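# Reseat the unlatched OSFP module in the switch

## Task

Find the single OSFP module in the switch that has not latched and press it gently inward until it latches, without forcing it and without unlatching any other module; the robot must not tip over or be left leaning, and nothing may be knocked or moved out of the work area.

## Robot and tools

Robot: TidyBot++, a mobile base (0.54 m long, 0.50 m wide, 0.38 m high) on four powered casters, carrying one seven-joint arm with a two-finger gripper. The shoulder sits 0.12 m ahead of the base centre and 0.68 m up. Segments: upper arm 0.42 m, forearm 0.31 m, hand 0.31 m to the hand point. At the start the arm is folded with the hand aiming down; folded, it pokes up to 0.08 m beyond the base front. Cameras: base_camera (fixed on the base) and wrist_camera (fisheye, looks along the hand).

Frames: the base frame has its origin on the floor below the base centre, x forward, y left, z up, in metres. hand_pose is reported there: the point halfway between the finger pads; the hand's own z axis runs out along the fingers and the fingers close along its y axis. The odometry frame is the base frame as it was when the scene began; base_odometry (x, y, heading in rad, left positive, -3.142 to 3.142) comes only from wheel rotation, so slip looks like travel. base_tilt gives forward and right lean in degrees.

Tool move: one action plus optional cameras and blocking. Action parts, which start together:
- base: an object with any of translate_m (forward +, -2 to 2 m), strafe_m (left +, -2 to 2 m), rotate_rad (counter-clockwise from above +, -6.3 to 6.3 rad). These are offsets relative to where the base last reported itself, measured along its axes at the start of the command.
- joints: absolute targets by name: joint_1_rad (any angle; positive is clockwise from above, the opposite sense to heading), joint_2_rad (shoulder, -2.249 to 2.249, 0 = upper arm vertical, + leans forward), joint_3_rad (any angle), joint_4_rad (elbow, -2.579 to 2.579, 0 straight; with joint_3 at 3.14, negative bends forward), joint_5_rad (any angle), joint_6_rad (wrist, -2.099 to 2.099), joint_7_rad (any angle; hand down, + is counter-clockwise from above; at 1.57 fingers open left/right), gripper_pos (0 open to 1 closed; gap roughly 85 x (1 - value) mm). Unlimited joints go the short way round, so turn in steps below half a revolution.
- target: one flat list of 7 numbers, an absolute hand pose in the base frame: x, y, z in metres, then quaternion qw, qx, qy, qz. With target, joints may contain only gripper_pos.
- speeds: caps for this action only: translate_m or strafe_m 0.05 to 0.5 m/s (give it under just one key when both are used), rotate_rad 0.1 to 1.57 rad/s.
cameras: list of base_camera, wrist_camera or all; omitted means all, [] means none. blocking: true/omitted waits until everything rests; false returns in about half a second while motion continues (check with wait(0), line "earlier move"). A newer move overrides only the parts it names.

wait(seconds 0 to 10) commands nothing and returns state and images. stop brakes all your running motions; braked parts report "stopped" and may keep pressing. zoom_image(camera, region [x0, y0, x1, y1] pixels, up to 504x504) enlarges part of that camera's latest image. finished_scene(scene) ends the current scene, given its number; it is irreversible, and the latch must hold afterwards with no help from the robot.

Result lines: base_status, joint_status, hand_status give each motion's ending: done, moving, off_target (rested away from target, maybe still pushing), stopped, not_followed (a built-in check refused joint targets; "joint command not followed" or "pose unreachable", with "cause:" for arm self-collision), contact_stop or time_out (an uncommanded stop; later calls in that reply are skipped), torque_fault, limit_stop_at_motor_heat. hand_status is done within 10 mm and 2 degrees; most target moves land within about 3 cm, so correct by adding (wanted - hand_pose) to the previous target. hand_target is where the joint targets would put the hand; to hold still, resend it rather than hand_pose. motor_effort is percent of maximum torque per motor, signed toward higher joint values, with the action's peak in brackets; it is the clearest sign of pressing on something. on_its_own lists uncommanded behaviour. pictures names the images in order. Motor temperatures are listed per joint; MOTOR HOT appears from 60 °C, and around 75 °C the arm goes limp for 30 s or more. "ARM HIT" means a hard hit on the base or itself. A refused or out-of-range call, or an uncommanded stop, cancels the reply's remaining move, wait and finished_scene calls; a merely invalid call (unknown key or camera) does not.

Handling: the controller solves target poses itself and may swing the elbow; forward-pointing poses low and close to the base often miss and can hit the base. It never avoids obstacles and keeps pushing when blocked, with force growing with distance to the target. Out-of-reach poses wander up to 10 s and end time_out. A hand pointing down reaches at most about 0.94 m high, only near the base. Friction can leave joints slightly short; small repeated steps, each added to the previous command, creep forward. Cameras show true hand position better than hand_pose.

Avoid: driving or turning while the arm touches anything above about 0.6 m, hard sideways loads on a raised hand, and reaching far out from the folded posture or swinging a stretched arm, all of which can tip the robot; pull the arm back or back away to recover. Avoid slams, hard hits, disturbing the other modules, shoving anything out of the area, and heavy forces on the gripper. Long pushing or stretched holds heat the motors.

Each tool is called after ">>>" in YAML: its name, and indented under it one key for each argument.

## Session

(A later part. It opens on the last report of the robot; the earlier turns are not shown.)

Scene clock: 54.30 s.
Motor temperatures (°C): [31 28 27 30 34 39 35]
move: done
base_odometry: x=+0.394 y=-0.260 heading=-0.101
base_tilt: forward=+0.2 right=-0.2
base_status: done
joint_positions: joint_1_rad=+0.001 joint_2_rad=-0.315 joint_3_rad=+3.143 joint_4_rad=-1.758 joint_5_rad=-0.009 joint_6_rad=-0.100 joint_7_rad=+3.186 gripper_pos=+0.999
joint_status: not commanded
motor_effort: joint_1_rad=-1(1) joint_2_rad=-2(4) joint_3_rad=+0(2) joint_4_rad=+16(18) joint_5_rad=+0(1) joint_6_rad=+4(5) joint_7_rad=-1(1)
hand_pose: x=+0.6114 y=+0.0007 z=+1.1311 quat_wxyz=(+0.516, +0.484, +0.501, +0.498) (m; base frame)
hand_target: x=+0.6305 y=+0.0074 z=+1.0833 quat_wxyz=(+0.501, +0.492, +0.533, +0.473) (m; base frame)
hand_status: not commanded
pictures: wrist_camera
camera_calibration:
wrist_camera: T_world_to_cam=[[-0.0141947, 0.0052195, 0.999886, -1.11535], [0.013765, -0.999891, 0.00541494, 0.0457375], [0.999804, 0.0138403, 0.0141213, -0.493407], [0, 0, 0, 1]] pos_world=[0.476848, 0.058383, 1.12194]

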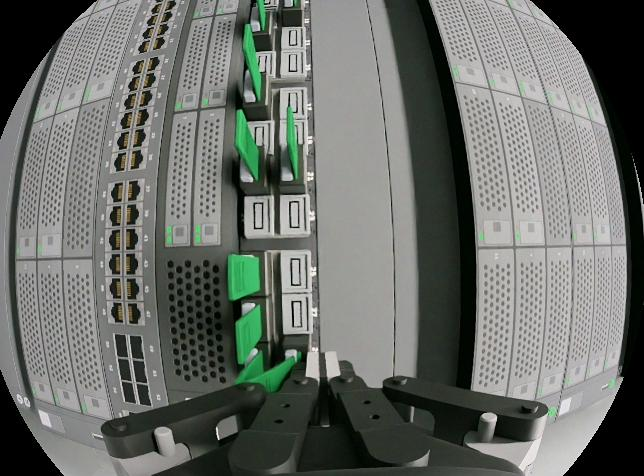

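>>> move:
  base: {"translate_m": -0.012}
  speeds: {"translate_m": 0.05}
  joints: {"joint_2_rad": -0.268, "joint_4_rad": -1.804, "joint_6_rad": -0.092}
  cameras: ["wrist_camera"]

>>> zoom_image:
  camera: "wrist_camera"
  region: [270, 300, 340, 370]

Scene clock: 55.30 s.
Motor temperatures (°C): [31 28 27 30 34 39 35]
move: off_target
base_odometry: x=+0.382 y=-0.259 heading=-0.101
base_tilt: forward=+0.2 right=-0.2
base_status: done
joint_positions: joint_1_rad=+0.001 joint_2_rad=-0.309 joint_3_rad=+3.143 joint_4_rad=-1.761 joint_5_rad=-0.009 joint_6_rad=-0.096 joint_7_rad=+3.186 gripper_pos=+0.999
joint_status: joint_2_rad off_target (ended at -0.309, target -0.268); joint_4_rad off_target (ended at -1.761, target -1.804); the others done
motor_effort: joint_1_rad=+0(1) joint_2_rad=-3(6) joint_3_rad=+1(2) joint_4_rad=+16(18) joint_5_rad=+0(1) joint_6_rad=+3(4) joint_7_rad=-1(2)
hand_pose: x=+0.6143 y=+0.0007 z=+1.1271 quat_wxyz=(+0.515, +0.486, +0.503, +0.497) (m; base frame)
hand_target: x=+0.6325 y=+0.0074 z=+1.0807 quat_wxyz=(+0.499, +0.493, +0.534, +0.471) (m; base frame)
hand_status: not commanded
pictures: wrist_camera
camera_calibration:
wrist_camera: T_world_to_cam=[[-0.00842067, 0.00522152, 0.999951, -1.11493], [0.0137903, -0.999891, 0.00533733, 0.0457972], [0.999869, 0.0138346, 0.00834774, -0.489773], [0, 0, 0, 1]] pos_world=[0.479689, 0.0583896, 1.11872]

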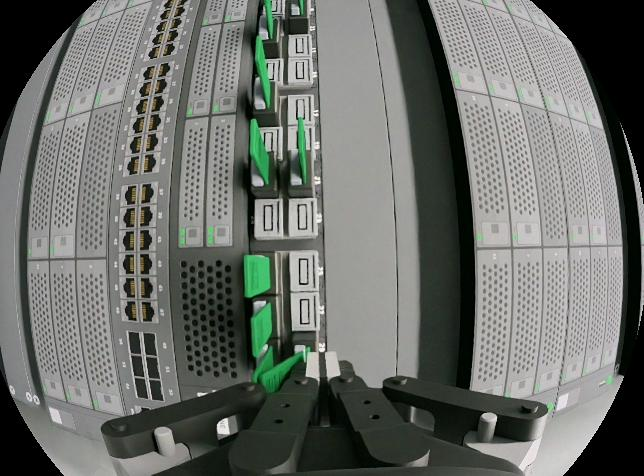

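Scaled by 7.200.

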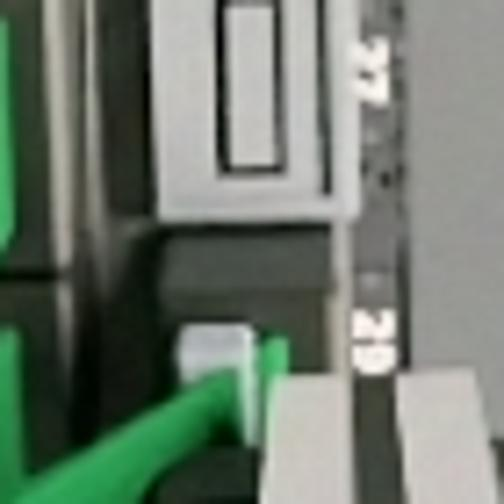

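>>> zoom_image:
  camera: "wrist_camera"
  region: [235, 290, 345, 400]

Scaled by 4.582.

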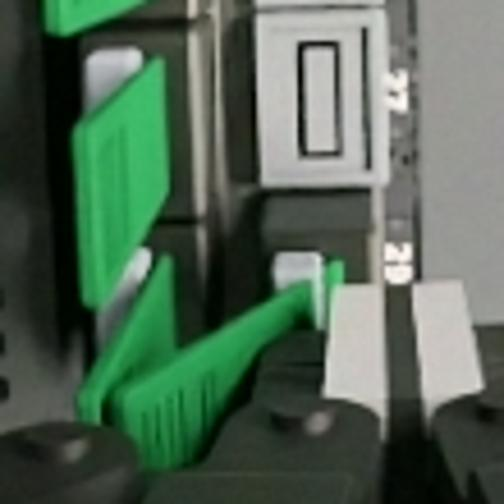

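>>> move:
  base: {"translate_m": -0.014}
  speeds: {"translate_m": 0.05}
  cameras: ["wrist_camera"]

>>> zoom_image:
  camera: "wrist_camera"
  region: [270, 300, 340, 370]

>>> zoom_image:
  camera: "wrist_camera"
  region: [235, 260, 345, 400]

Scene clock: 57.30 s.
Motor temperatures (°C): [31 28 27 30 34 39 35]
move: done
base_odometry: x=+0.368 y=-0.257 heading=-0.100
base_tilt: forward=+0.2 right=-0.2
base_status: done
joint_positions: joint_1_rad=+0.001 joint_2_rad=-0.304 joint_3_rad=+3.143 joint_4_rad=-1.766 joint_5_rad=-0.009 joint_6_rad=-0.096 joint_7_rad=+3.186 gripper_pos=+0.999
joint_status: not commanded
motor_effort: joint_1_rad=+0(1) joint_2_rad=-5(6) joint_3_rad=+2(2) joint_4_rad=+18(19) joint_5_rad=+0(1) joint_6_rad=+5(6) joint_7_rad=-1(2)
hand_pose: x=+0.6167 y=+0.0007 z=+1.1218 quat_wxyz=(+0.512, +0.488, +0.505, +0.494) (m; base frame)
hand_target: x=+0.6325 y=+0.0074 z=+1.0807 quat_wxyz=(+0.499, +0.493, +0.534, +0.471) (m; base frame)
hand_status: not commanded
pictures: wrist_camera
camera_calibration:
wrist_camera: T_world_to_cam=[[0.00106879, 0.00524673, 0.999986, -1.1155], [0.0139534, -0.999889, 0.00523131, 0.0458815], [0.999902, 0.0139476, -0.00114188, -0.481491], [0, 0, 0, 1]] pos_world=[0.481996, 0.0584447, 1.11469]

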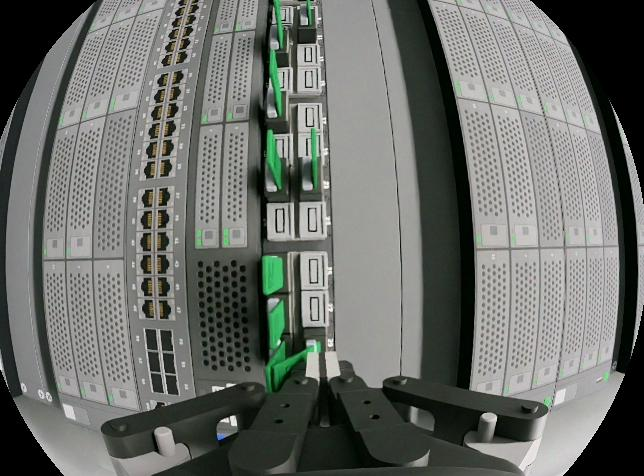

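Scaled by 7.200.

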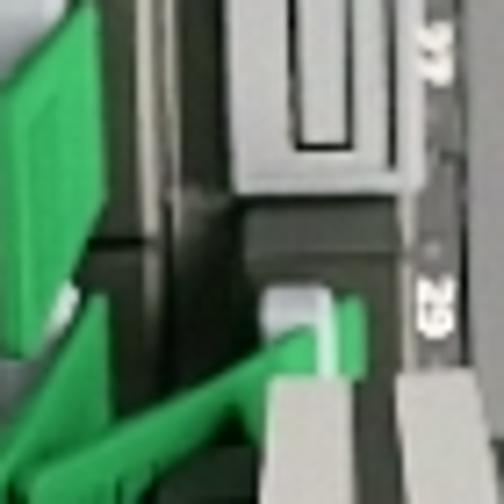

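Scaled by 3.600.

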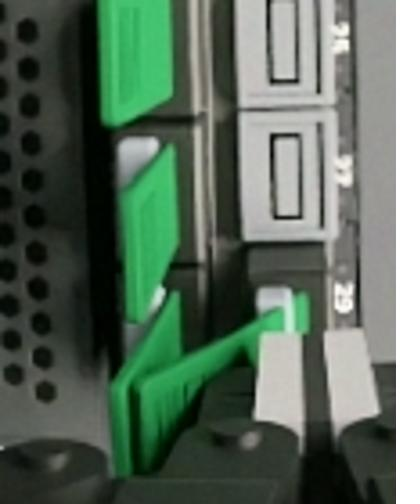

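>>> move:
  base: {"translate_m": -0.03}
  speeds: {"translate_m": 0.1}
  joints: {"joint_2_rad": -0.3, "joint_4_rad": -1.77}
  cameras: ["wrist_camera"]

>>> zoom_image:
  camera: "wrist_camera"
  region: [240, 260, 340, 380]

Scene clock: 58.33 s.
Motor temperatures (°C): [31 28 27 30 34 39 35]
move: done
base_odometry: x=+0.338 y=-0.254 heading=-0.100
base_tilt: forward=+0.2 right=-0.2
base_status: done
joint_positions: joint_1_rad=+0.001 joint_2_rad=-0.303 joint_3_rad=+3.143 joint_4_rad=-1.761 joint_5_rad=-0.009 joint_6_rad=-0.096 joint_7_rad=+3.186 gripper_pos=+0.999
joint_status: all done
motor_effort: joint_1_rad=-1(1) joint_2_rad=-11(12) joint_3_rad=+1(2) joint_4_rad=+23(24) joint_5_rad=-1(1) joint_6_rad=+9(9) joint_7_rad=-1(2)
hand_pose: x=+0.6169 y=+0.0007 z=+1.1243 quat_wxyz=(+0.513, +0.487, +0.504, +0.495) (m; base frame)
hand_target: x=+0.6186 y=+0.0073 z=+1.1181 quat_wxyz=(+0.516, +0.477, +0.517, +0.488) (m; base frame)
hand_status: not commanded
pictures: wrist_camera
camera_calibration:
wrist_camera: T_world_to_cam=[[-0.00281037, 0.00525335, 0.999982, -1.11564], [0.0139316, -0.999889, 0.00529202, 0.0458095], [0.999899, 0.0139462, 0.00273687, -0.48607], [0, 0, 0, 1]] pos_world=[0.482248, 0.0584441, 1.11671]

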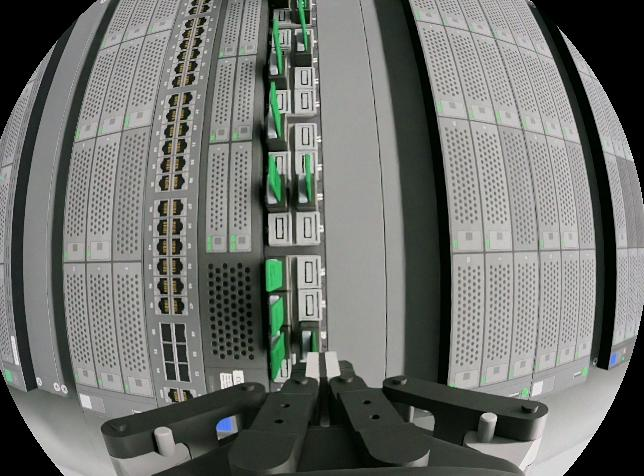

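Scaled by 4.200.

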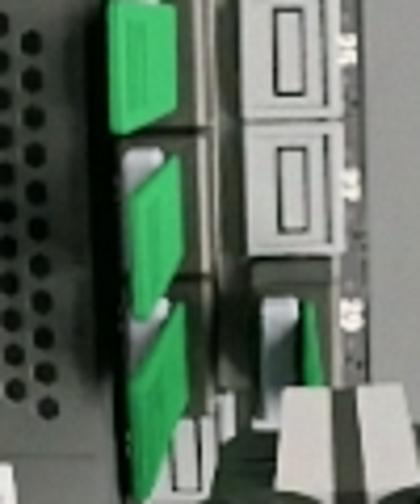

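>>> move:
  base: {"translate_m": -0.1}
  cameras: []

>>> move:
  joints: {"joint_1_rad": -0.01, "joint_2_rad": 0.13, "joint_3_rad": 3.14, "joint_4_rad": -0.36, "joint_5_rad": -0.02, "joint_6_rad": -1.88, "joint_7_rad": 1.57}
  cameras: ["wrist_camera"]

Scene clock: 59.87 s.
Motor temperatures (°C): [31 28 27 30 34 39 35]
move: done
base_odometry: x=+0.238 y=-0.244 heading=-0.100
base_tilt: forward=+0.1 right=-0.2
base_status: done
joint_positions: joint_1_rad=+0.001 joint_2_rad=-0.307 joint_3_rad=+3.143 joint_4_rad=-1.761 joint_5_rad=-0.009 joint_6_rad=-0.096 joint_7_rad=+3.186 gripper_pos=+0.999
joint_status: not commanded
motor_effort: joint_1_rad=+0(1) joint_2_rad=-10(14) joint_3_rad=+0(2) joint_4_rad=+23(25) joint_5_rad=+0(1) joint_6_rad=+8(9) joint_7_rad=-1(2)
hand_pose: x=+0.6154 y=+0.0007 z=+1.1261 quat_wxyz=(+0.514, +0.486, +0.503, +0.496) (m; base frame)
hand_target: x=+0.6186 y=+0.0073 z=+1.1181 quat_wxyz=(+0.516, +0.477, +0.517, +0.488) (m; base frame)
hand_status: not commanded
pictures: none
No camera images: "cameras" was empty.

Scene clock: 62.97 s.
Motor temperatures (°C): [31 28 27 30 34 39 35]
move: done
base_odometry: x=+0.238 y=-0.244 heading=-0.100
base_tilt: forward=+0.2 right=-0.2
base_status: not commanded
joint_positions: joint_1_rad=+0.001 joint_2_rad=+0.114 joint_3_rad=+3.143 joint_4_rad=-0.370 joint_5_rad=-0.009 joint_6_rad=-1.816 joint_7_rad=+1.608 gripper_pos=+0.999
joint_status: all done
motor_effort: joint_1_rad=-1(2) joint_2_rad=-15(17) joint_3_rad=+0(3) joint_4_rad=+13(24) joint_5_rad=+0(2) joint_6_rad=+7(10) joint_7_rad=-1(2)
hand_pose: x=+0.5451 y=+0.0034 z=+1.1710 quat_wxyz=(+0.004, +0.912, +0.019, +0.409) (m; base frame)
hand_target: x=+0.5384 y=+0.0120 z=+1.1533 quat_wxyz=(-0.010, +0.926, +0.011, +0.376) (m; base frame)
hand_status: not commanded
pictures: wrist_camera
camera_calibration:
wrist_camera: T_world_to_cam=[[0.0217059, -0.999728, -0.00851823, 0.00851334], [-0.654536, -0.00776969, -0.755991, 1.30169], [0.755719, 0.0219849, -0.654527, 0.488257], [0, 0, 0, 1]] pos_world=[0.482836, 0.00789049, 1.30372]

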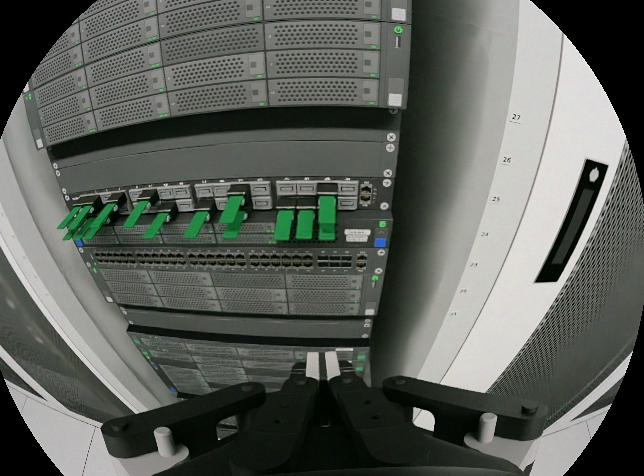

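>>> zoom_image:
  camera: "wrist_camera"
  region: [260, 165, 380, 250]

>>> zoom_image:
  camera: "wrist_camera"
  region: [70, 165, 270, 250]

Scaled by 4.200.

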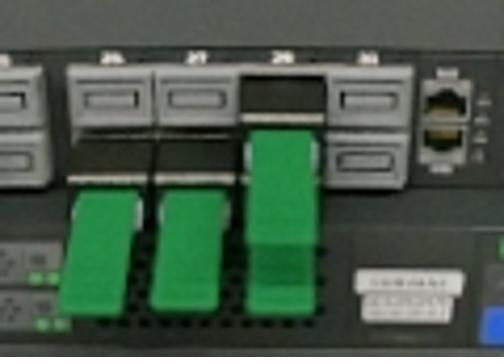

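Scaled by 2.520.

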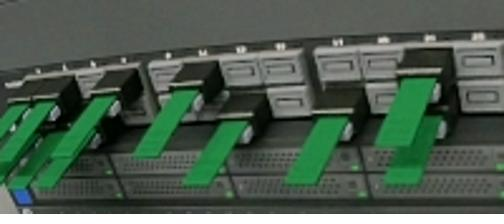

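>>> zoom_image:
  camera: "wrist_camera"
  region: [270, 172, 350, 222]

>>> zoom_image:
  camera: "wrist_camera"
  region: [312, 172, 348, 200]

>>> zoom_image:
  camera: "wrist_camera"
  region: [210, 172, 270, 222]

Scaled by 6.300.

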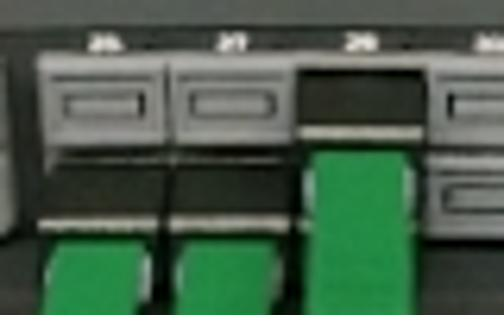

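Scaled by 14.000.

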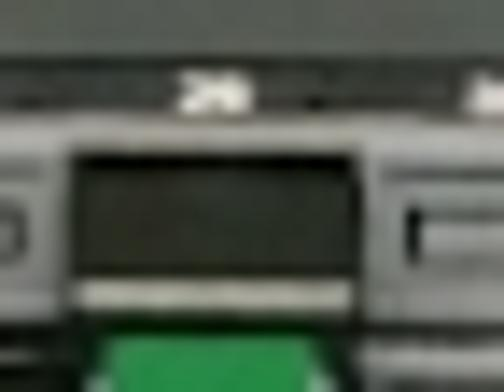

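Scaled by 8.400.

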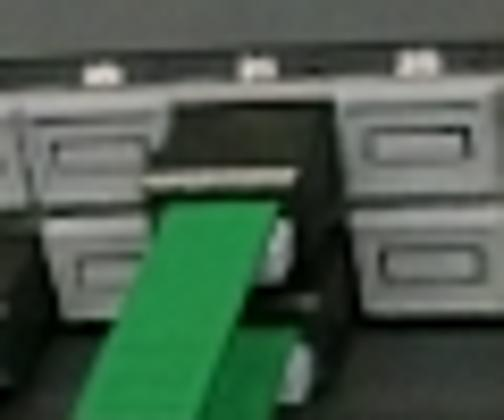

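>>> move:
  base: {"translate_m": 0.09}
  speeds: {"translate_m": 0.1}
  cameras: ["wrist_camera"]

>>> zoom_image:
  camera: "wrist_camera"
  region: [240, 180, 400, 340]

Scene clock: 65.33 s.
Motor temperatures (°C): [31 28 27 30 34 39 35]
move: done
base_odometry: x=+0.328 y=-0.253 heading=-0.100
base_tilt: forward=+0.2 right=-0.2
base_status: done
joint_positions: joint_1_rad=+0.001 joint_2_rad=+0.130 joint_3_rad=+3.143 joint_4_rad=-0.367 joint_5_rad=-0.009 joint_6_rad=-1.820 joint_7_rad=+1.606 gripper_pos=+0.999
joint_status: not commanded
motor_effort: joint_1_rad=+0(2) joint_2_rad=-16(19) joint_3_rad=+0(1) joint_4_rad=+13(14) joint_5_rad=+0(1) joint_6_rad=+6(7) joint_7_rad=-1(1)
hand_pose: x=+0.5521 y=+0.0034 z=+1.1640 quat_wxyz=(+0.004, +0.916, +0.018, +0.401) (m; base frame)
hand_target: x=+0.5384 y=+0.0120 z=+1.1533 quat_wxyz=(-0.010, +0.926, +0.011, +0.376) (m; base frame)
hand_status: not commanded
pictures: wrist_camera
camera_calibration:
wrist_camera: T_world_to_cam=[[0.0204512, -0.99974, -0.0100927, 0.0108224], [-0.668164, -0.00615748, -0.743989, 1.29446], [0.743733, 0.0219591, -0.668116, 0.500852], [0, 0, 0, 1]] pos_world=[0.492192, 0.00779198, 1.2978]

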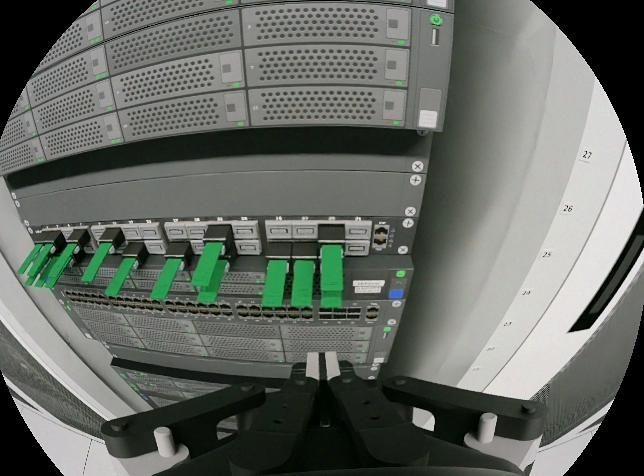

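Scaled by 3.150.

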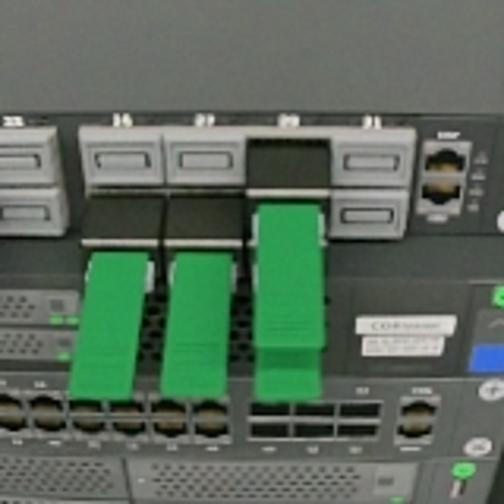

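>>> zoom_image:
  camera: "wrist_camera"
  region: [310, 215, 350, 255]

>>> move:
  base: {"strafe_m": 0.094}
  speeds: {"strafe_m": 0.1}
  cameras: ["wrist_camera"]

>>> zoom_image:
  camera: "wrist_camera"
  region: [310, 215, 350, 255]

Scaled by 12.600.

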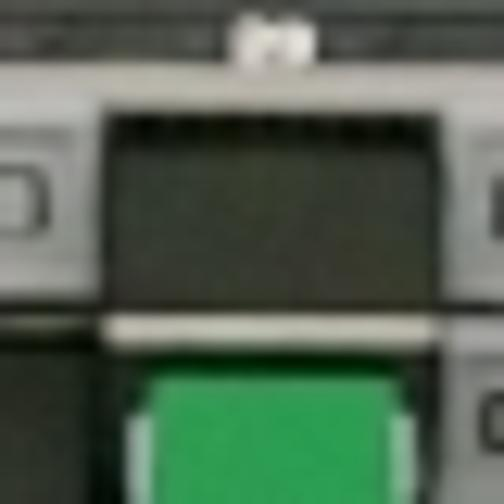

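Scene clock: 67.00 s.
Motor temperatures (°C): [31 28 27 30 34 39 35]
move: done
base_odometry: x=+0.337 y=-0.159 heading=-0.100
base_tilt: forward=+0.2 right=-0.2
base_status: done
joint_positions: joint_1_rad=+0.000 joint_2_rad=+0.130 joint_3_rad=+3.143 joint_4_rad=-0.367 joint_5_rad=-0.009 joint_6_rad=-1.820 joint_7_rad=+1.606 gripper_pos=+0.999
joint_status: not commanded
motor_effort: joint_1_rad=+0(2) joint_2_rad=-16(18) joint_3_rad=+0(1) joint_4_rad=+13(14) joint_5_rad=+0(1) joint_6_rad=+6(7) joint_7_rad=-1(1)
hand_pose: x=+0.5520 y=+0.0037 z=+1.1639 quat_wxyz=(+0.004, +0.916, +0.018, +0.401) (m; base frame)
hand_target: x=+0.5384 y=+0.0120 z=+1.1533 quat_wxyz=(-0.010, +0.926, +0.011, +0.376) (m; base frame)
hand_status: not commanded
pictures: wrist_camera
camera_calibration:
wrist_camera: T_world_to_cam=[[0.021002, -0.999727, -0.0102324, 0.0109718], [-0.668252, -0.00642444, -0.743907, 1.29438], [0.743639, 0.0224613, -0.668204, 0.501001], [0, 0, 0, 1]] pos_world=[0.492177, 0.00803128, 1.29778]

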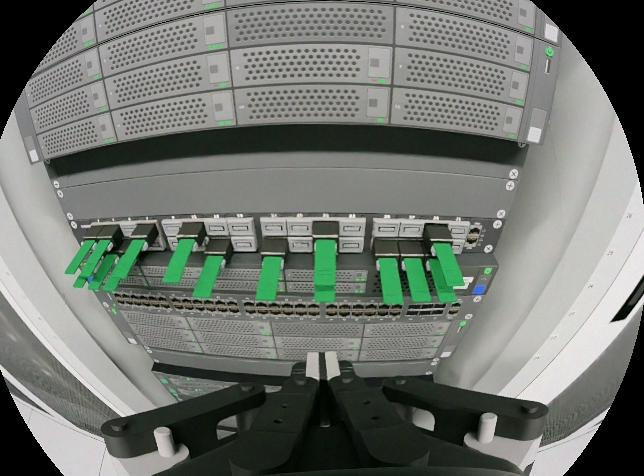

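Scaled by 12.600.

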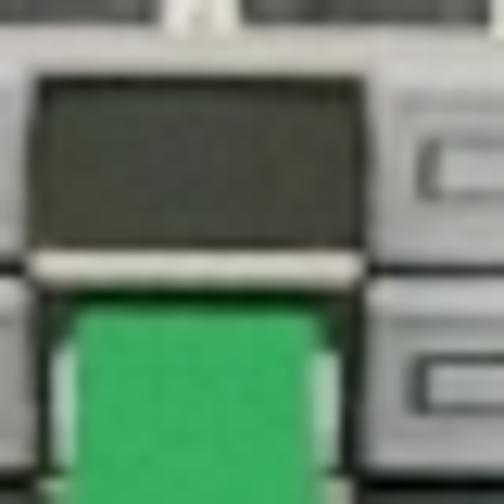

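>>> move:
  base: {"translate_m": -0.09, "strafe_m": -0.0905}
  speeds: {"translate_m": 0.1}
  cameras: []

>>> move:
  joints: {"joint_1_rad": -0.01, "joint_2_rad": -0.28, "joint_3_rad": 3.14, "joint_4_rad": -1.738, "joint_5_rad": -0.02, "joint_6_rad": -0.065, "joint_7_rad": 3.21}
  cameras: ["wrist_camera"]

>>> move:
  base: {"translate_m": 0.11}
  speeds: {"translate_m": 0.1}
  cameras: ["wrist_camera"]

>>> zoom_image:
  camera: "wrist_camera"
  region: [270, 300, 340, 370]

Scene clock: 69.53 s.
Motor temperatures (°C): [31 28 27 30 34 39 35]
move: done
base_odometry: x=+0.238 y=-0.240 heading=-0.100
base_tilt: forward=+0.2 right=-0.2
base_status: done
joint_positions: joint_1_rad=+0.000 joint_2_rad=+0.131 joint_3_rad=+3.143 joint_4_rad=-0.366 joint_5_rad=-0.009 joint_6_rad=-1.821 joint_7_rad=+1.606 gripper_pos=+0.999
joint_status: not commanded
motor_effort: joint_1_rad=+0(2) joint_2_rad=-16(21) joint_3_rad=+1(1) joint_4_rad=+12(15) joint_5_rad=+0(1) joint_6_rad=+7(7) joint_7_rad=-1(2)
hand_pose: x=+0.5520 y=+0.0038 z=+1.1638 quat_wxyz=(+0.004, +0.916, +0.018, +0.400) (m; base frame)
hand_target: x=+0.5384 y=+0.0120 z=+1.1533 quat_wxyz=(-0.010, +0.926, +0.011, +0.376) (m; base frame)
hand_status: not commanded
pictures: none
No camera images: "cameras" was empty.

Scene clock: 72.60 s.
Motor temperatures (°C): [31 28 27 30 34 39 35]
move: done
base_odometry: x=+0.238 y=-0.240 heading=-0.100
base_tilt: forward=+0.2 right=-0.2
base_status: not commanded
joint_positions: joint_1_rad=+0.000 joint_2_rad=-0.261 joint_3_rad=+3.143 joint_4_rad=-1.717 joint_5_rad=-0.009 joint_6_rad=-0.131 joint_7_rad=+3.172 gripper_pos=+0.999
joint_status: all done
motor_effort: joint_1_rad=+0(2) joint_2_rad=-12(18) joint_3_rad=+0(2) joint_4_rad=+23(25) joint_5_rad=+0(2) joint_6_rad=+8(10) joint_7_rad=-1(3)
hand_pose: x=+0.6341 y=+0.0013 z=+1.1192 quat_wxyz=(+0.501, +0.498, +0.510, +0.491) (m; base frame)
hand_target: x=+0.6259 y=+0.0078 z=+1.1364 quat_wxyz=(+0.521, +0.473, +0.503, +0.502) (m; base frame)
hand_status: not commanded
pictures: wrist_camera
camera_calibration:
wrist_camera: T_world_to_cam=[[0.0306436, -0.00843864, 0.999495, -1.13112], [0.0151766, -0.999845, -0.00890689, 0.0612976], [0.999415, 0.0154418, -0.0305108, -0.46575], [0, 0, 0, 1]] pos_world=[0.499209, 0.058935, 1.11688]

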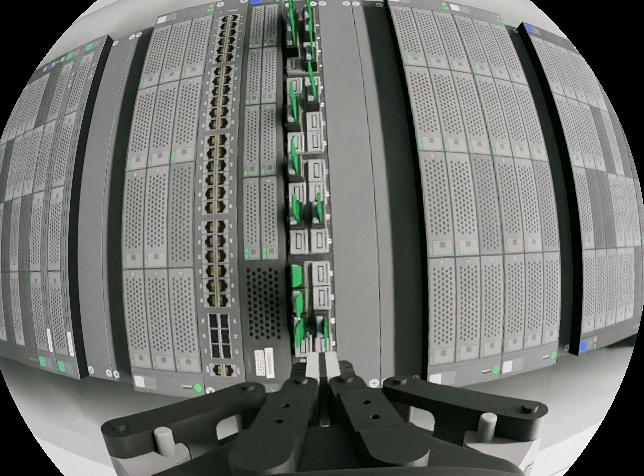

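Scene clock: 74.37 s.
Motor temperatures (°C): [31 28 27 30 34 39 35]
move: done
base_odometry: x=+0.348 y=-0.252 heading=-0.100
base_tilt: forward=+0.2 right=-0.3
base_status: done
joint_positions: joint_1_rad=+0.000 joint_2_rad=-0.304 joint_3_rad=+3.143 joint_4_rad=-1.721 joint_5_rad=-0.009 joint_6_rad=-0.119 joint_7_rad=+3.174 gripper_pos=+0.999
joint_status: not commanded
motor_effort: joint_1_rad=-1(1) joint_2_rad=-4(12) joint_3_rad=+2(2) joint_4_rad=+21(24) joint_5_rad=+0(1) joint_6_rad=+8(10) joint_7_rad=-1(2)
hand_pose: x=+0.6150 y=+0.0013 z=+1.1421 quat_wxyz=(+0.514, +0.485, +0.497, +0.503) (m; base frame)
hand_target: x=+0.6259 y=+0.0078 z=+1.1364 quat_wxyz=(+0.521, +0.473, +0.503, +0.502) (m; base frame)
hand_status: not commanded
pictures: wrist_camera
camera_calibration:
wrist_camera: T_world_to_cam=[[-0.0201955, -0.006701, 0.999774, -1.12248], [0.0154421, -0.99986, -0.00638966, 0.0587124], [0.999677, 0.0153096, 0.0202961, -0.504159], [0, 0, 0, 1]] pos_world=[0.480421, 0.0589008, 1.13284]

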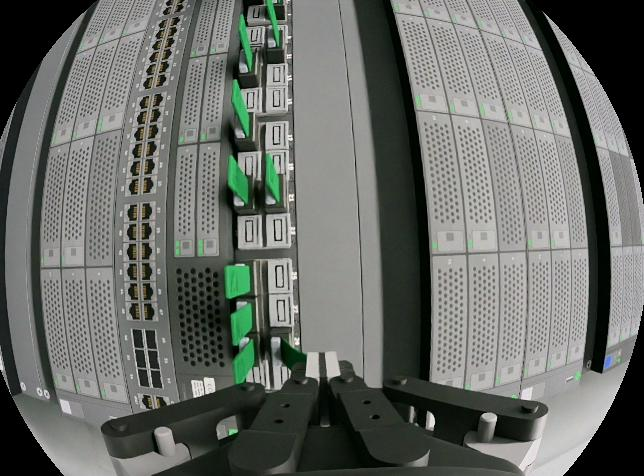

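Scaled by 7.200.

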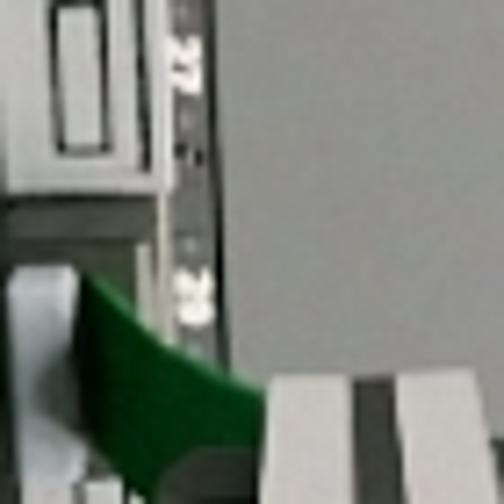

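>>> move:
  base: {"translate_m": -0.09}
  speeds: {"translate_m": 0.05}
  cameras: ["wrist_camera"]

>>> zoom_image:
  camera: "wrist_camera"
  region: [240, 260, 360, 380]

Scene clock: 76.90 s.
Motor temperatures (°C): [31 28 27 30 34 39 35]
move: done
base_odometry: x=+0.258 y=-0.243 heading=-0.100
base_tilt: forward=+0.1 right=-0.2
base_status: done
joint_positions: joint_1_rad=+0.000 joint_2_rad=-0.287 joint_3_rad=+3.143 joint_4_rad=-1.722 joint_5_rad=-0.009 joint_6_rad=-0.118 joint_7_rad=+3.174 gripper_pos=+0.999
joint_status: not commanded
motor_effort: joint_1_rad=-1(1) joint_2_rad=-11(14) joint_3_rad=+0(2) joint_4_rad=+23(25) joint_5_rad=+1(1) joint_6_rad=+9(10) joint_7_rad=-1(2)
hand_pose: x=+0.6225 y=+0.0013 z=+1.1337 quat_wxyz=(+0.510, +0.489, +0.501, +0.499) (m; base frame)
hand_target: x=+0.6259 y=+0.0078 z=+1.1364 quat_wxyz=(+0.521, +0.473, +0.503, +0.502) (m; base frame)
hand_status: not commanded
pictures: wrist_camera
camera_calibration:
wrist_camera: T_world_to_cam=[[-0.00363518, -0.00632969, 0.999973, -1.12447], [0.0153244, -0.999863, -0.00627329, 0.0584858], [0.999876, 0.0153012, 0.00373168, -0.49286], [0, 0, 0, 1]] pos_world=[0.487814, 0.0589016, 1.12664]

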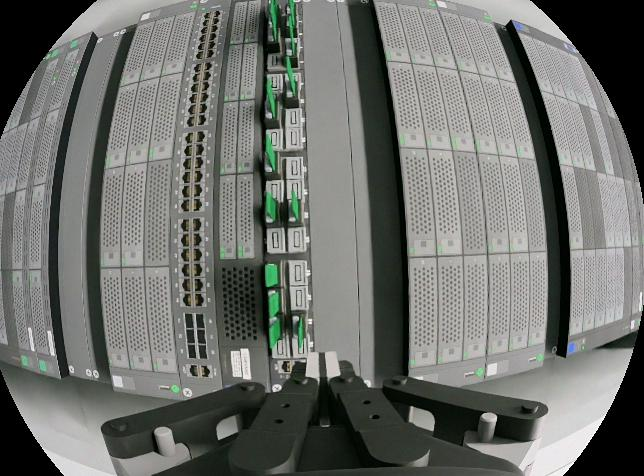

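Scaled by 4.200.

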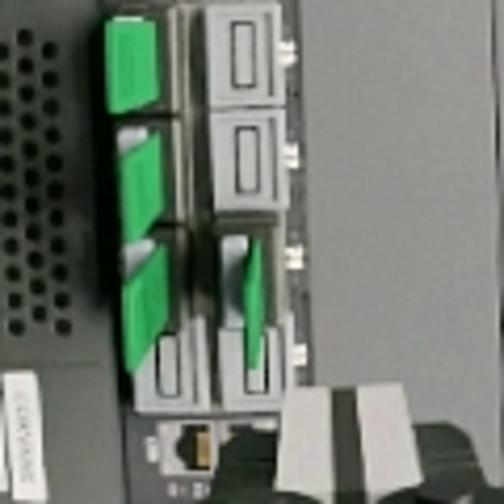

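>>> move:
  base: {"translate_m": 0.09}
  speeds: {"translate_m": 0.05}
  cameras: ["wrist_camera"]

>>> zoom_image:
  camera: "wrist_camera"
  region: [270, 300, 340, 370]

Scene clock: 79.67 s.
Motor temperatures (°C): [31 28 27 30 34 39 35]
move: done
base_odometry: x=+0.348 y=-0.252 heading=-0.100
base_tilt: forward=+0.2 right=-0.2
base_status: done
joint_positions: joint_1_rad=+0.000 joint_2_rad=-0.288 joint_3_rad=+3.143 joint_4_rad=-1.722 joint_5_rad=-0.009 joint_6_rad=-0.118 joint_7_rad=+3.174 gripper_pos=+0.999
joint_status: not commanded
motor_effort: joint_1_rad=+0(1) joint_2_rad=-10(12) joint_3_rad=+1(1) joint_4_rad=+23(24) joint_5_rad=+0(1) joint_6_rad=+8(9) joint_7_rad=-1(2)
hand_pose: x=+0.6222 y=+0.0013 z=+1.1339 quat_wxyz=(+0.510, +0.489, +0.501, +0.499) (m; base frame)
hand_target: x=+0.6259 y=+0.0078 z=+1.1364 quat_wxyz=(+0.521, +0.473, +0.503, +0.502) (m; base frame)
hand_status: not commanded
pictures: wrist_camera
camera_calibration:
wrist_camera: T_world_to_cam=[[-0.00420416, -0.00620875, 0.999972, -1.12427], [0.0153231, -0.999864, -0.00614365, 0.058345], [0.999874, 0.0152968, 0.00429873, -0.493155], [0, 0, 0, 1]] pos_world=[0.487472, 0.0589004, 1.12672]

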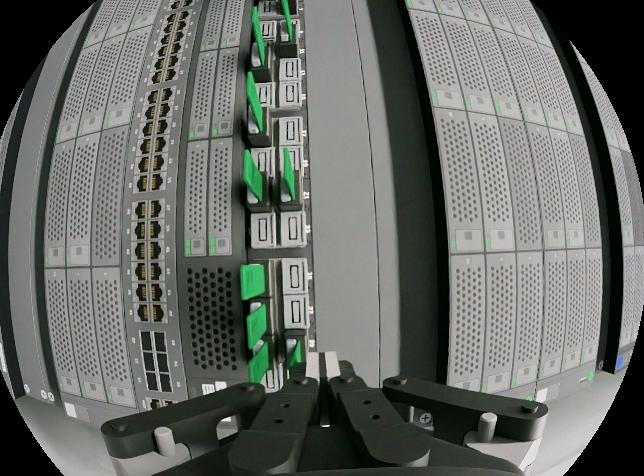

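Scaled by 7.200.

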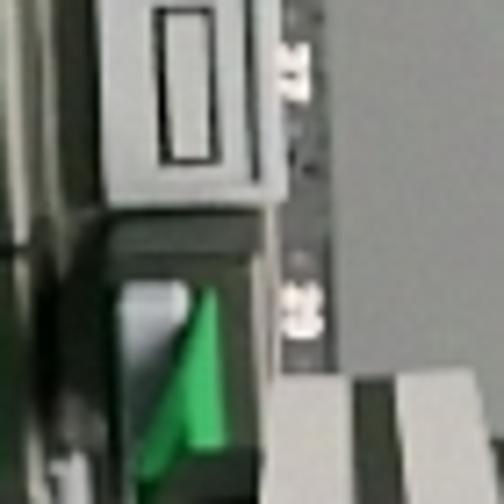

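>>> move:
  joints: {"joint_4_rad": -1.752}
  cameras: []

>>> move:
  base: {"translate_m": 0.012}
  speeds: {"translate_m": 0.05}
  cameras: ["wrist_camera"]

>>> zoom_image:
  camera: "wrist_camera"
  region: [270, 300, 340, 370]

Scene clock: 80.37 s.
Motor temperatures (°C): [31 28 27 30 34 39 35]
move: done
base_odometry: x=+0.348 y=-0.252 heading=-0.100
base_tilt: forward=+0.2 right=-0.2
base_status: not commanded
joint_positions: joint_1_rad=+0.000 joint_2_rad=-0.288 joint_3_rad=+3.143 joint_4_rad=-1.731 joint_5_rad=-0.009 joint_6_rad=-0.118 joint_7_rad=+3.174 gripper_pos=+0.999
joint_status: all done
motor_effort: joint_1_rad=+0(1) joint_2_rad=-10(11) joint_3_rad=+1(1) joint_4_rad=+22(23) joint_5_rad=+0(1) joint_6_rad=+8(8) joint_7_rad=-1(2)
hand_pose: x=+0.6226 y=+0.0013 z=+1.1283 quat_wxyz=(+0.508, +0.491, +0.504, +0.497) (m; base frame)
hand_target: x=+0.6266 y=+0.0078 z=+1.1277 quat_wxyz=(+0.517, +0.476, +0.506, +0.499) (m; base frame)
hand_status: not commanded
pictures: none
No camera images: "cameras" was empty.

Scene clock: 81.10 s.
Motor temperatures (°C): [31 28 27 30 34 39 35]
move: done
base_odometry: x=+0.360 y=-0.253 heading=-0.100
base_tilt: forward=+0.2 right=-0.2
base_status: done
joint_positions: joint_1_rad=+0.000 joint_2_rad=-0.287 joint_3_rad=+3.143 joint_4_rad=-1.731 joint_5_rad=-0.009 joint_6_rad=-0.115 joint_7_rad=+3.174 gripper_pos=+0.999
joint_status: not commanded
motor_effort: joint_1_rad=-1(1) joint_2_rad=-9(11) joint_3_rad=+1(2) joint_4_rad=+22(23) joint_5_rad=-1(1) joint_6_rad=+7(8) joint_7_rad=-1(2)
hand_pose: x=+0.6228 y=+0.0013 z=+1.1290 quat_wxyz=(+0.509, +0.491, +0.503, +0.497) (m; base frame)
hand_target: x=+0.6266 y=+0.0078 z=+1.1277 quat_wxyz=(+0.517, +0.476, +0.506, +0.499) (m; base frame)
hand_status: not commanded
pictures: wrist_camera
camera_calibration:
wrist_camera: T_world_to_cam=[[0.00224382, -0.00615414, 0.999979, -1.12338], [0.0152573, -0.999864, -0.00618767, 0.0583889], [0.999881, 0.0152709, -0.00214962, -0.486471], [0, 0, 0, 1]] pos_world=[0.488043, 0.0588964, 1.12268]

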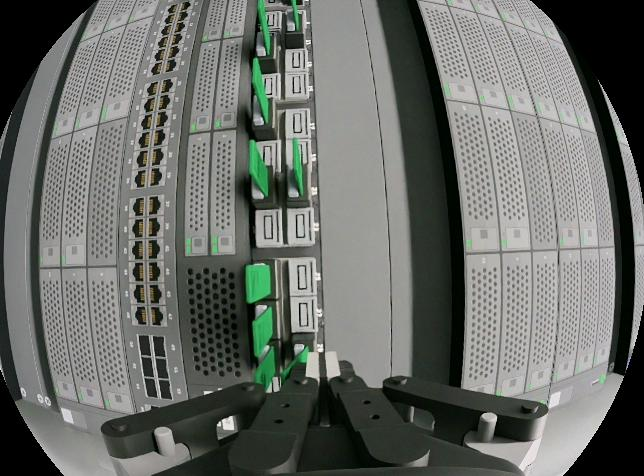

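Scaled by 7.200.

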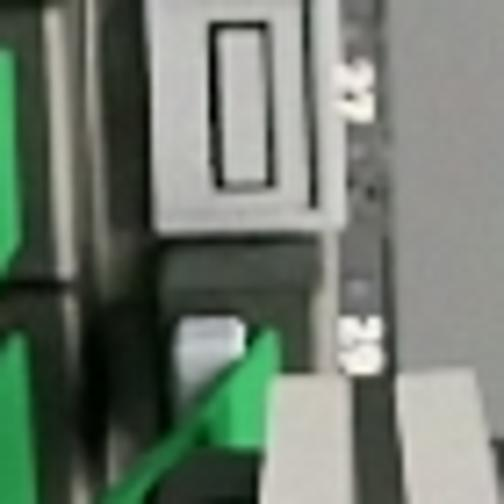

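>>> move:
  joints: {"joint_4_rad": -1.746}
  cameras: ["wrist_camera"]

>>> zoom_image:
  camera: "wrist_camera"
  region: [270, 300, 340, 370]

Scene clock: 81.73 s.
Motor temperatures (°C): [31 28 27 30 34 39 35]
move: done
base_odometry: x=+0.360 y=-0.253 heading=-0.100
base_tilt: forward=+0.2 right=-0.2
base_status: not commanded
joint_positions: joint_1_rad=+0.000 joint_2_rad=-0.287 joint_3_rad=+3.143 joint_4_rad=-1.731 joint_5_rad=-0.009 joint_6_rad=-0.115 joint_7_rad=+3.174 gripper_pos=+0.999
joint_status: all done
motor_effort: joint_1_rad=+0(1) joint_2_rad=-9(9) joint_3_rad=+1(1) joint_4_rad=+21(22) joint_5_rad=+0(1) joint_6_rad=+7(7) joint_7_rad=-1(1)
hand_pose: x=+0.6228 y=+0.0013 z=+1.1290 quat_wxyz=(+0.509, +0.491, +0.503, +0.497) (m; base frame)
hand_target: x=+0.6263 y=+0.0078 z=+1.1315 quat_wxyz=(+0.519, +0.475, +0.505, +0.501) (m; base frame)
hand_status: not commanded
pictures: wrist_camera
camera_calibration:
wrist_camera: T_world_to_cam=[[0.0022144, -0.00609325, 0.999979, -1.12339], [0.0152568, -0.999865, -0.00612634, 0.0583201], [0.999881, 0.01527, -0.00212114, -0.486502], [0, 0, 0, 1]] pos_world=[0.488042, 0.0588961, 1.12269]

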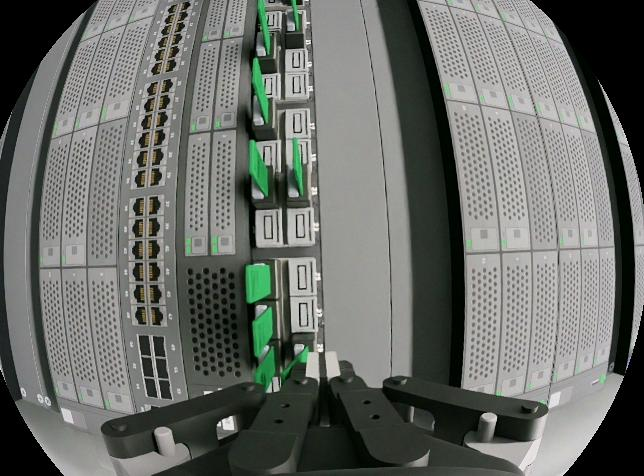

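Scaled by 7.200.

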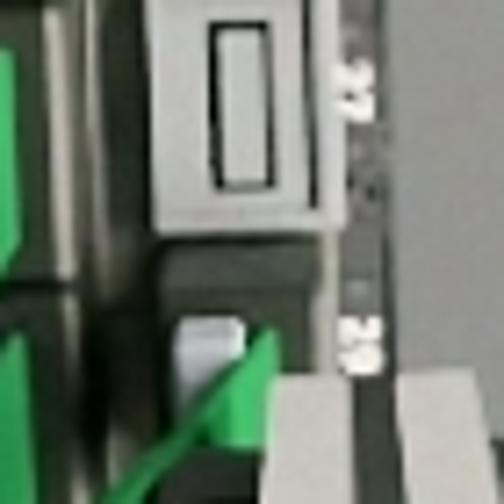

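>>> move:
  base: {"translate_m": 0.006}
  speeds: {"translate_m": 0.05}
  cameras: ["wrist_camera"]

>>> zoom_image:
  camera: "wrist_camera"
  region: [270, 300, 340, 370]

Scene clock: 82.43 s.
Motor temperatures (°C): [31 28 27 30 34 39 35]
move: done
base_odometry: x=+0.366 y=-0.254 heading=-0.100
base_tilt: forward=+0.2 right=-0.2
base_status: done
joint_positions: joint_1_rad=+0.000 joint_2_rad=-0.289 joint_3_rad=+3.143 joint_4_rad=-1.731 joint_5_rad=-0.009 joint_6_rad=-0.113 joint_7_rad=+3.174 gripper_pos=+0.999
joint_status: not commanded
motor_effort: joint_1_rad=+0(1) joint_2_rad=-8(11) joint_3_rad=+1(2) joint_4_rad=+21(22) joint_5_rad=+0(0) joint_6_rad=+7(7) joint_7_rad=-1(2)
hand_pose: x=+0.6223 y=+0.0013 z=+1.1303 quat_wxyz=(+0.510, +0.490, +0.502, +0.498) (m; base frame)
hand_target: x=+0.6263 y=+0.0078 z=+1.1315 quat_wxyz=(+0.519, +0.475, +0.505, +0.501) (m; base frame)
hand_status: not commanded
pictures: wrist_camera
camera_calibration:
wrist_camera: T_world_to_cam=[[-0.00115501, -0.00609512, 0.999981, -1.12255], [0.015257, -0.999865, -0.0060768, 0.058273], [0.999883, 0.0152497, 0.00124785, -0.489799], [0, 0, 0, 1]] pos_world=[0.487556, 0.0588923, 1.1235]

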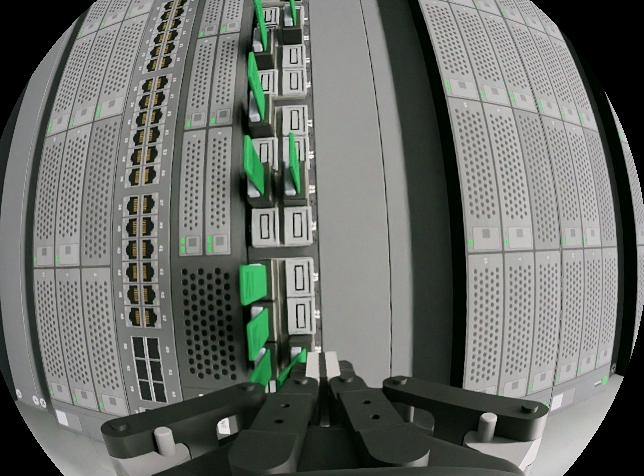

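Scaled by 7.200.

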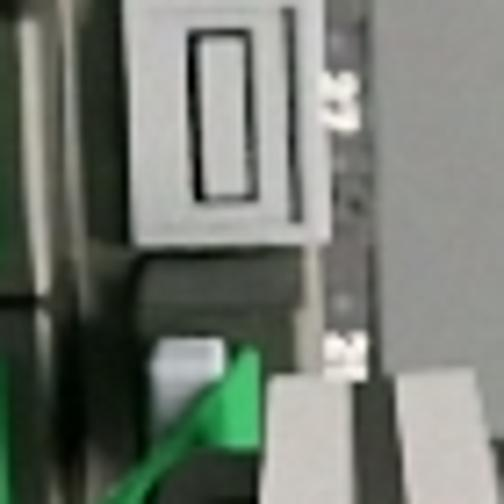

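>>> move:
  base: {"strafe_m": 0.004}
  speeds: {"strafe_m": 0.05}
  cameras: ["wrist_camera"]

>>> zoom_image:
  camera: "wrist_camera"
  region: [270, 300, 340, 370]

Scene clock: 83.27 s.
Motor temperatures (°C): [31 28 27 30 34 39 35]
move: done
base_odometry: x=+0.366 y=-0.250 heading=-0.100
base_tilt: forward=+0.1 right=-0.2
base_status: done
joint_positions: joint_1_rad=+0.000 joint_2_rad=-0.289 joint_3_rad=+3.143 joint_4_rad=-1.731 joint_5_rad=-0.009 joint_6_rad=-0.113 joint_7_rad=+3.175 gripper_pos=+0.999
joint_status: not commanded
motor_effort: joint_1_rad=+0(2) joint_2_rad=-9(10) joint_3_rad=+0(3) joint_4_rad=+21(22) joint_5_rad=+0(1) joint_6_rad=+7(7) joint_7_rad=-1(2)
hand_pose: x=+0.6223 y=+0.0012 z=+1.1303 quat_wxyz=(+0.510, +0.490, +0.502, +0.498) (m; base frame)
hand_target: x=+0.6263 y=+0.0078 z=+1.1315 quat_wxyz=(+0.519, +0.475, +0.505, +0.501) (m; base frame)
hand_status: not commanded
pictures: wrist_camera
camera_calibration:
wrist_camera: T_world_to_cam=[[-0.00115587, -0.00608427, 0.999981, -1.12255], [0.0151164, -0.999867, -0.00606611, 0.0582556], [0.999885, 0.0151091, 0.00124769, -0.4898], [0, 0, 0, 1]] pos_world=[0.487566, 0.0588184, 1.1235]

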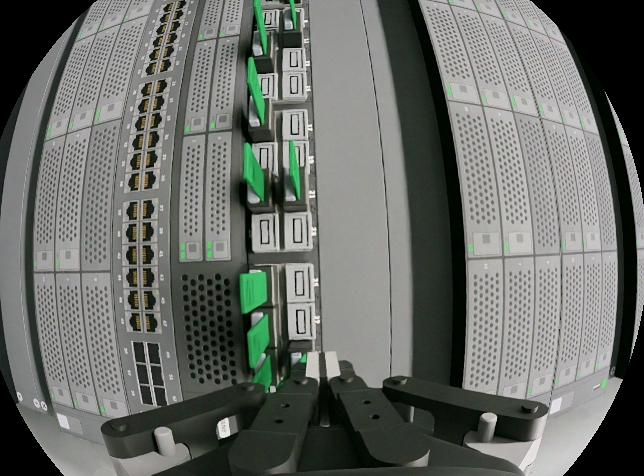

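Scaled by 7.200.

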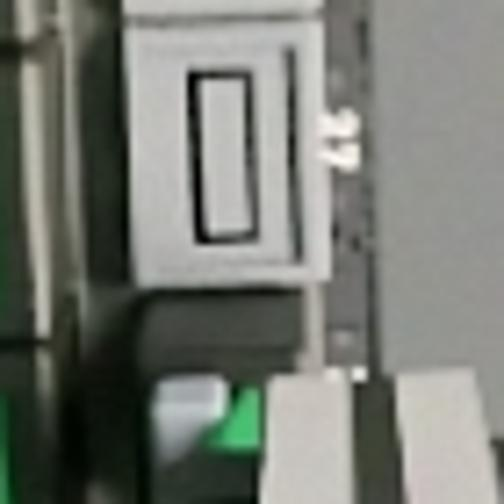

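>>> move:
  base: {"translate_m": 0.005}
  speeds: {"translate_m": 0.05}
  cameras: ["wrist_camera"]

>>> zoom_image:
  camera: "wrist_camera"
  region: [270, 300, 340, 370]

Scene clock: 84.10 s.
Motor temperatures (°C): [31 28 27 30 34 39 35]
move: done
base_odometry: x=+0.371 y=-0.250 heading=-0.100
base_tilt: forward=+0.2 right=-0.2
base_status: done
joint_positions: joint_1_rad=+0.000 joint_2_rad=-0.290 joint_3_rad=+3.143 joint_4_rad=-1.731 joint_5_rad=-0.009 joint_6_rad=-0.111 joint_7_rad=+3.175 gripper_pos=+0.999
joint_status: not commanded
motor_effort: joint_1_rad=+1(1) joint_2_rad=-8(11) joint_3_rad=+1(2) joint_4_rad=+21(21) joint_5_rad=+0(1) joint_6_rad=+7(7) joint_7_rad=-1(2)
hand_pose: x=+0.6217 y=+0.0012 z=+1.1314 quat_wxyz=(+0.511, +0.489, +0.501, +0.499) (m; base frame)
hand_target: x=+0.6263 y=+0.0078 z=+1.1315 quat_wxyz=(+0.519, +0.475, +0.505, +0.501) (m; base frame)
hand_status: not commanded
pictures: wrist_camera
camera_calibration:
wrist_camera: T_world_to_cam=[[-0.00415365, -0.00608564, 0.999973, -1.12186], [0.0151191, -0.999868, -0.0060222, 0.0582153], [0.999877, 0.0150936, 0.0042451, -0.492598], [0, 0, 0, 1]] pos_world=[0.486998, 0.0588154, 1.12427]

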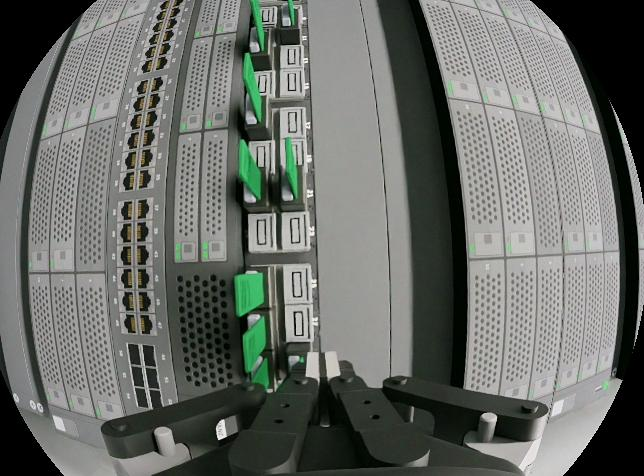

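Scaled by 7.200.

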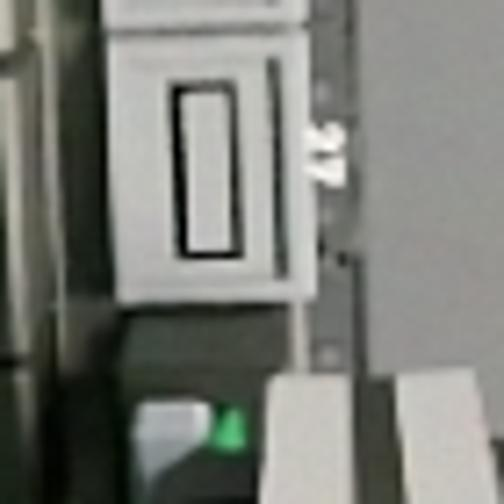

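>>> move:
  base: {"translate_m": 0.005}
  speeds: {"translate_m": 0.05}
  joints: {"joint_4_rad": -1.754}
  cameras: ["wrist_camera"]

>>> zoom_image:
  camera: "wrist_camera"
  region: [270, 300, 340, 370]

Scene clock: 84.83 s.
Motor temperatures (°C): [31 28 27 30 34 39 35]
move: done
base_odometry: x=+0.376 y=-0.251 heading=-0.100
base_tilt: forward=+0.2 right=-0.3
base_status: done
joint_positions: joint_1_rad=+0.000 joint_2_rad=-0.291 joint_3_rad=+3.143 joint_4_rad=-1.731 joint_5_rad=-0.009 joint_6_rad=-0.109 joint_7_rad=+3.175 gripper_pos=+0.999
joint_status: all done
motor_effort: joint_1_rad=+0(2) joint_2_rad=-8(11) joint_3_rad=+1(2) joint_4_rad=+20(21) joint_5_rad=+0(1) joint_6_rad=+6(7) joint_7_rad=-1(2)
hand_pose: x=+0.6210 y=+0.0012 z=+1.1325 quat_wxyz=(+0.511, +0.489, +0.501, +0.499) (m; base frame)
hand_target: x=+0.6267 y=+0.0078 z=+1.1265 quat_wxyz=(+0.517, +0.477, +0.507, +0.499) (m; base frame)
hand_status: not commanded
pictures: wrist_camera
camera_calibration:
wrist_camera: T_world_to_cam=[[-0.0068785, -0.0060262, 0.999958, -1.12122], [0.0151209, -0.999868, -0.00592164, 0.0581123], [0.999862, 0.0150796, 0.00696871, -0.495017], [0, 0, 0, 1]] pos_world=[0.486358, 0.0588125, 1.12497]

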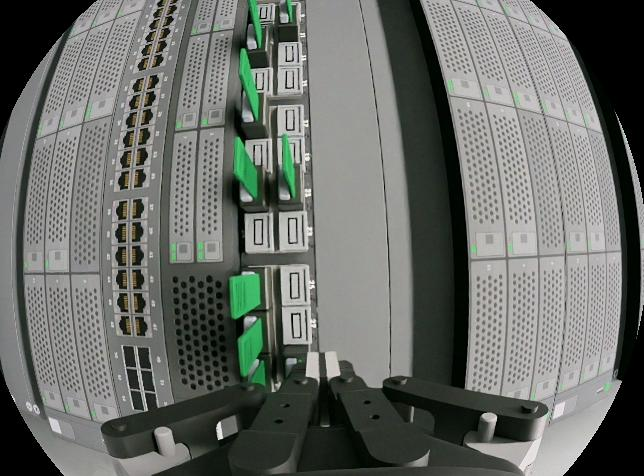

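Scaled by 7.200.

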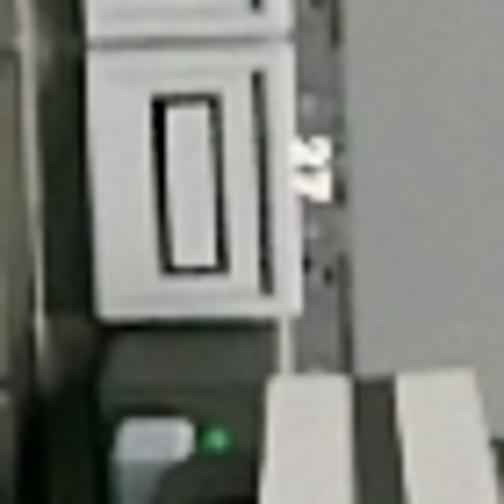

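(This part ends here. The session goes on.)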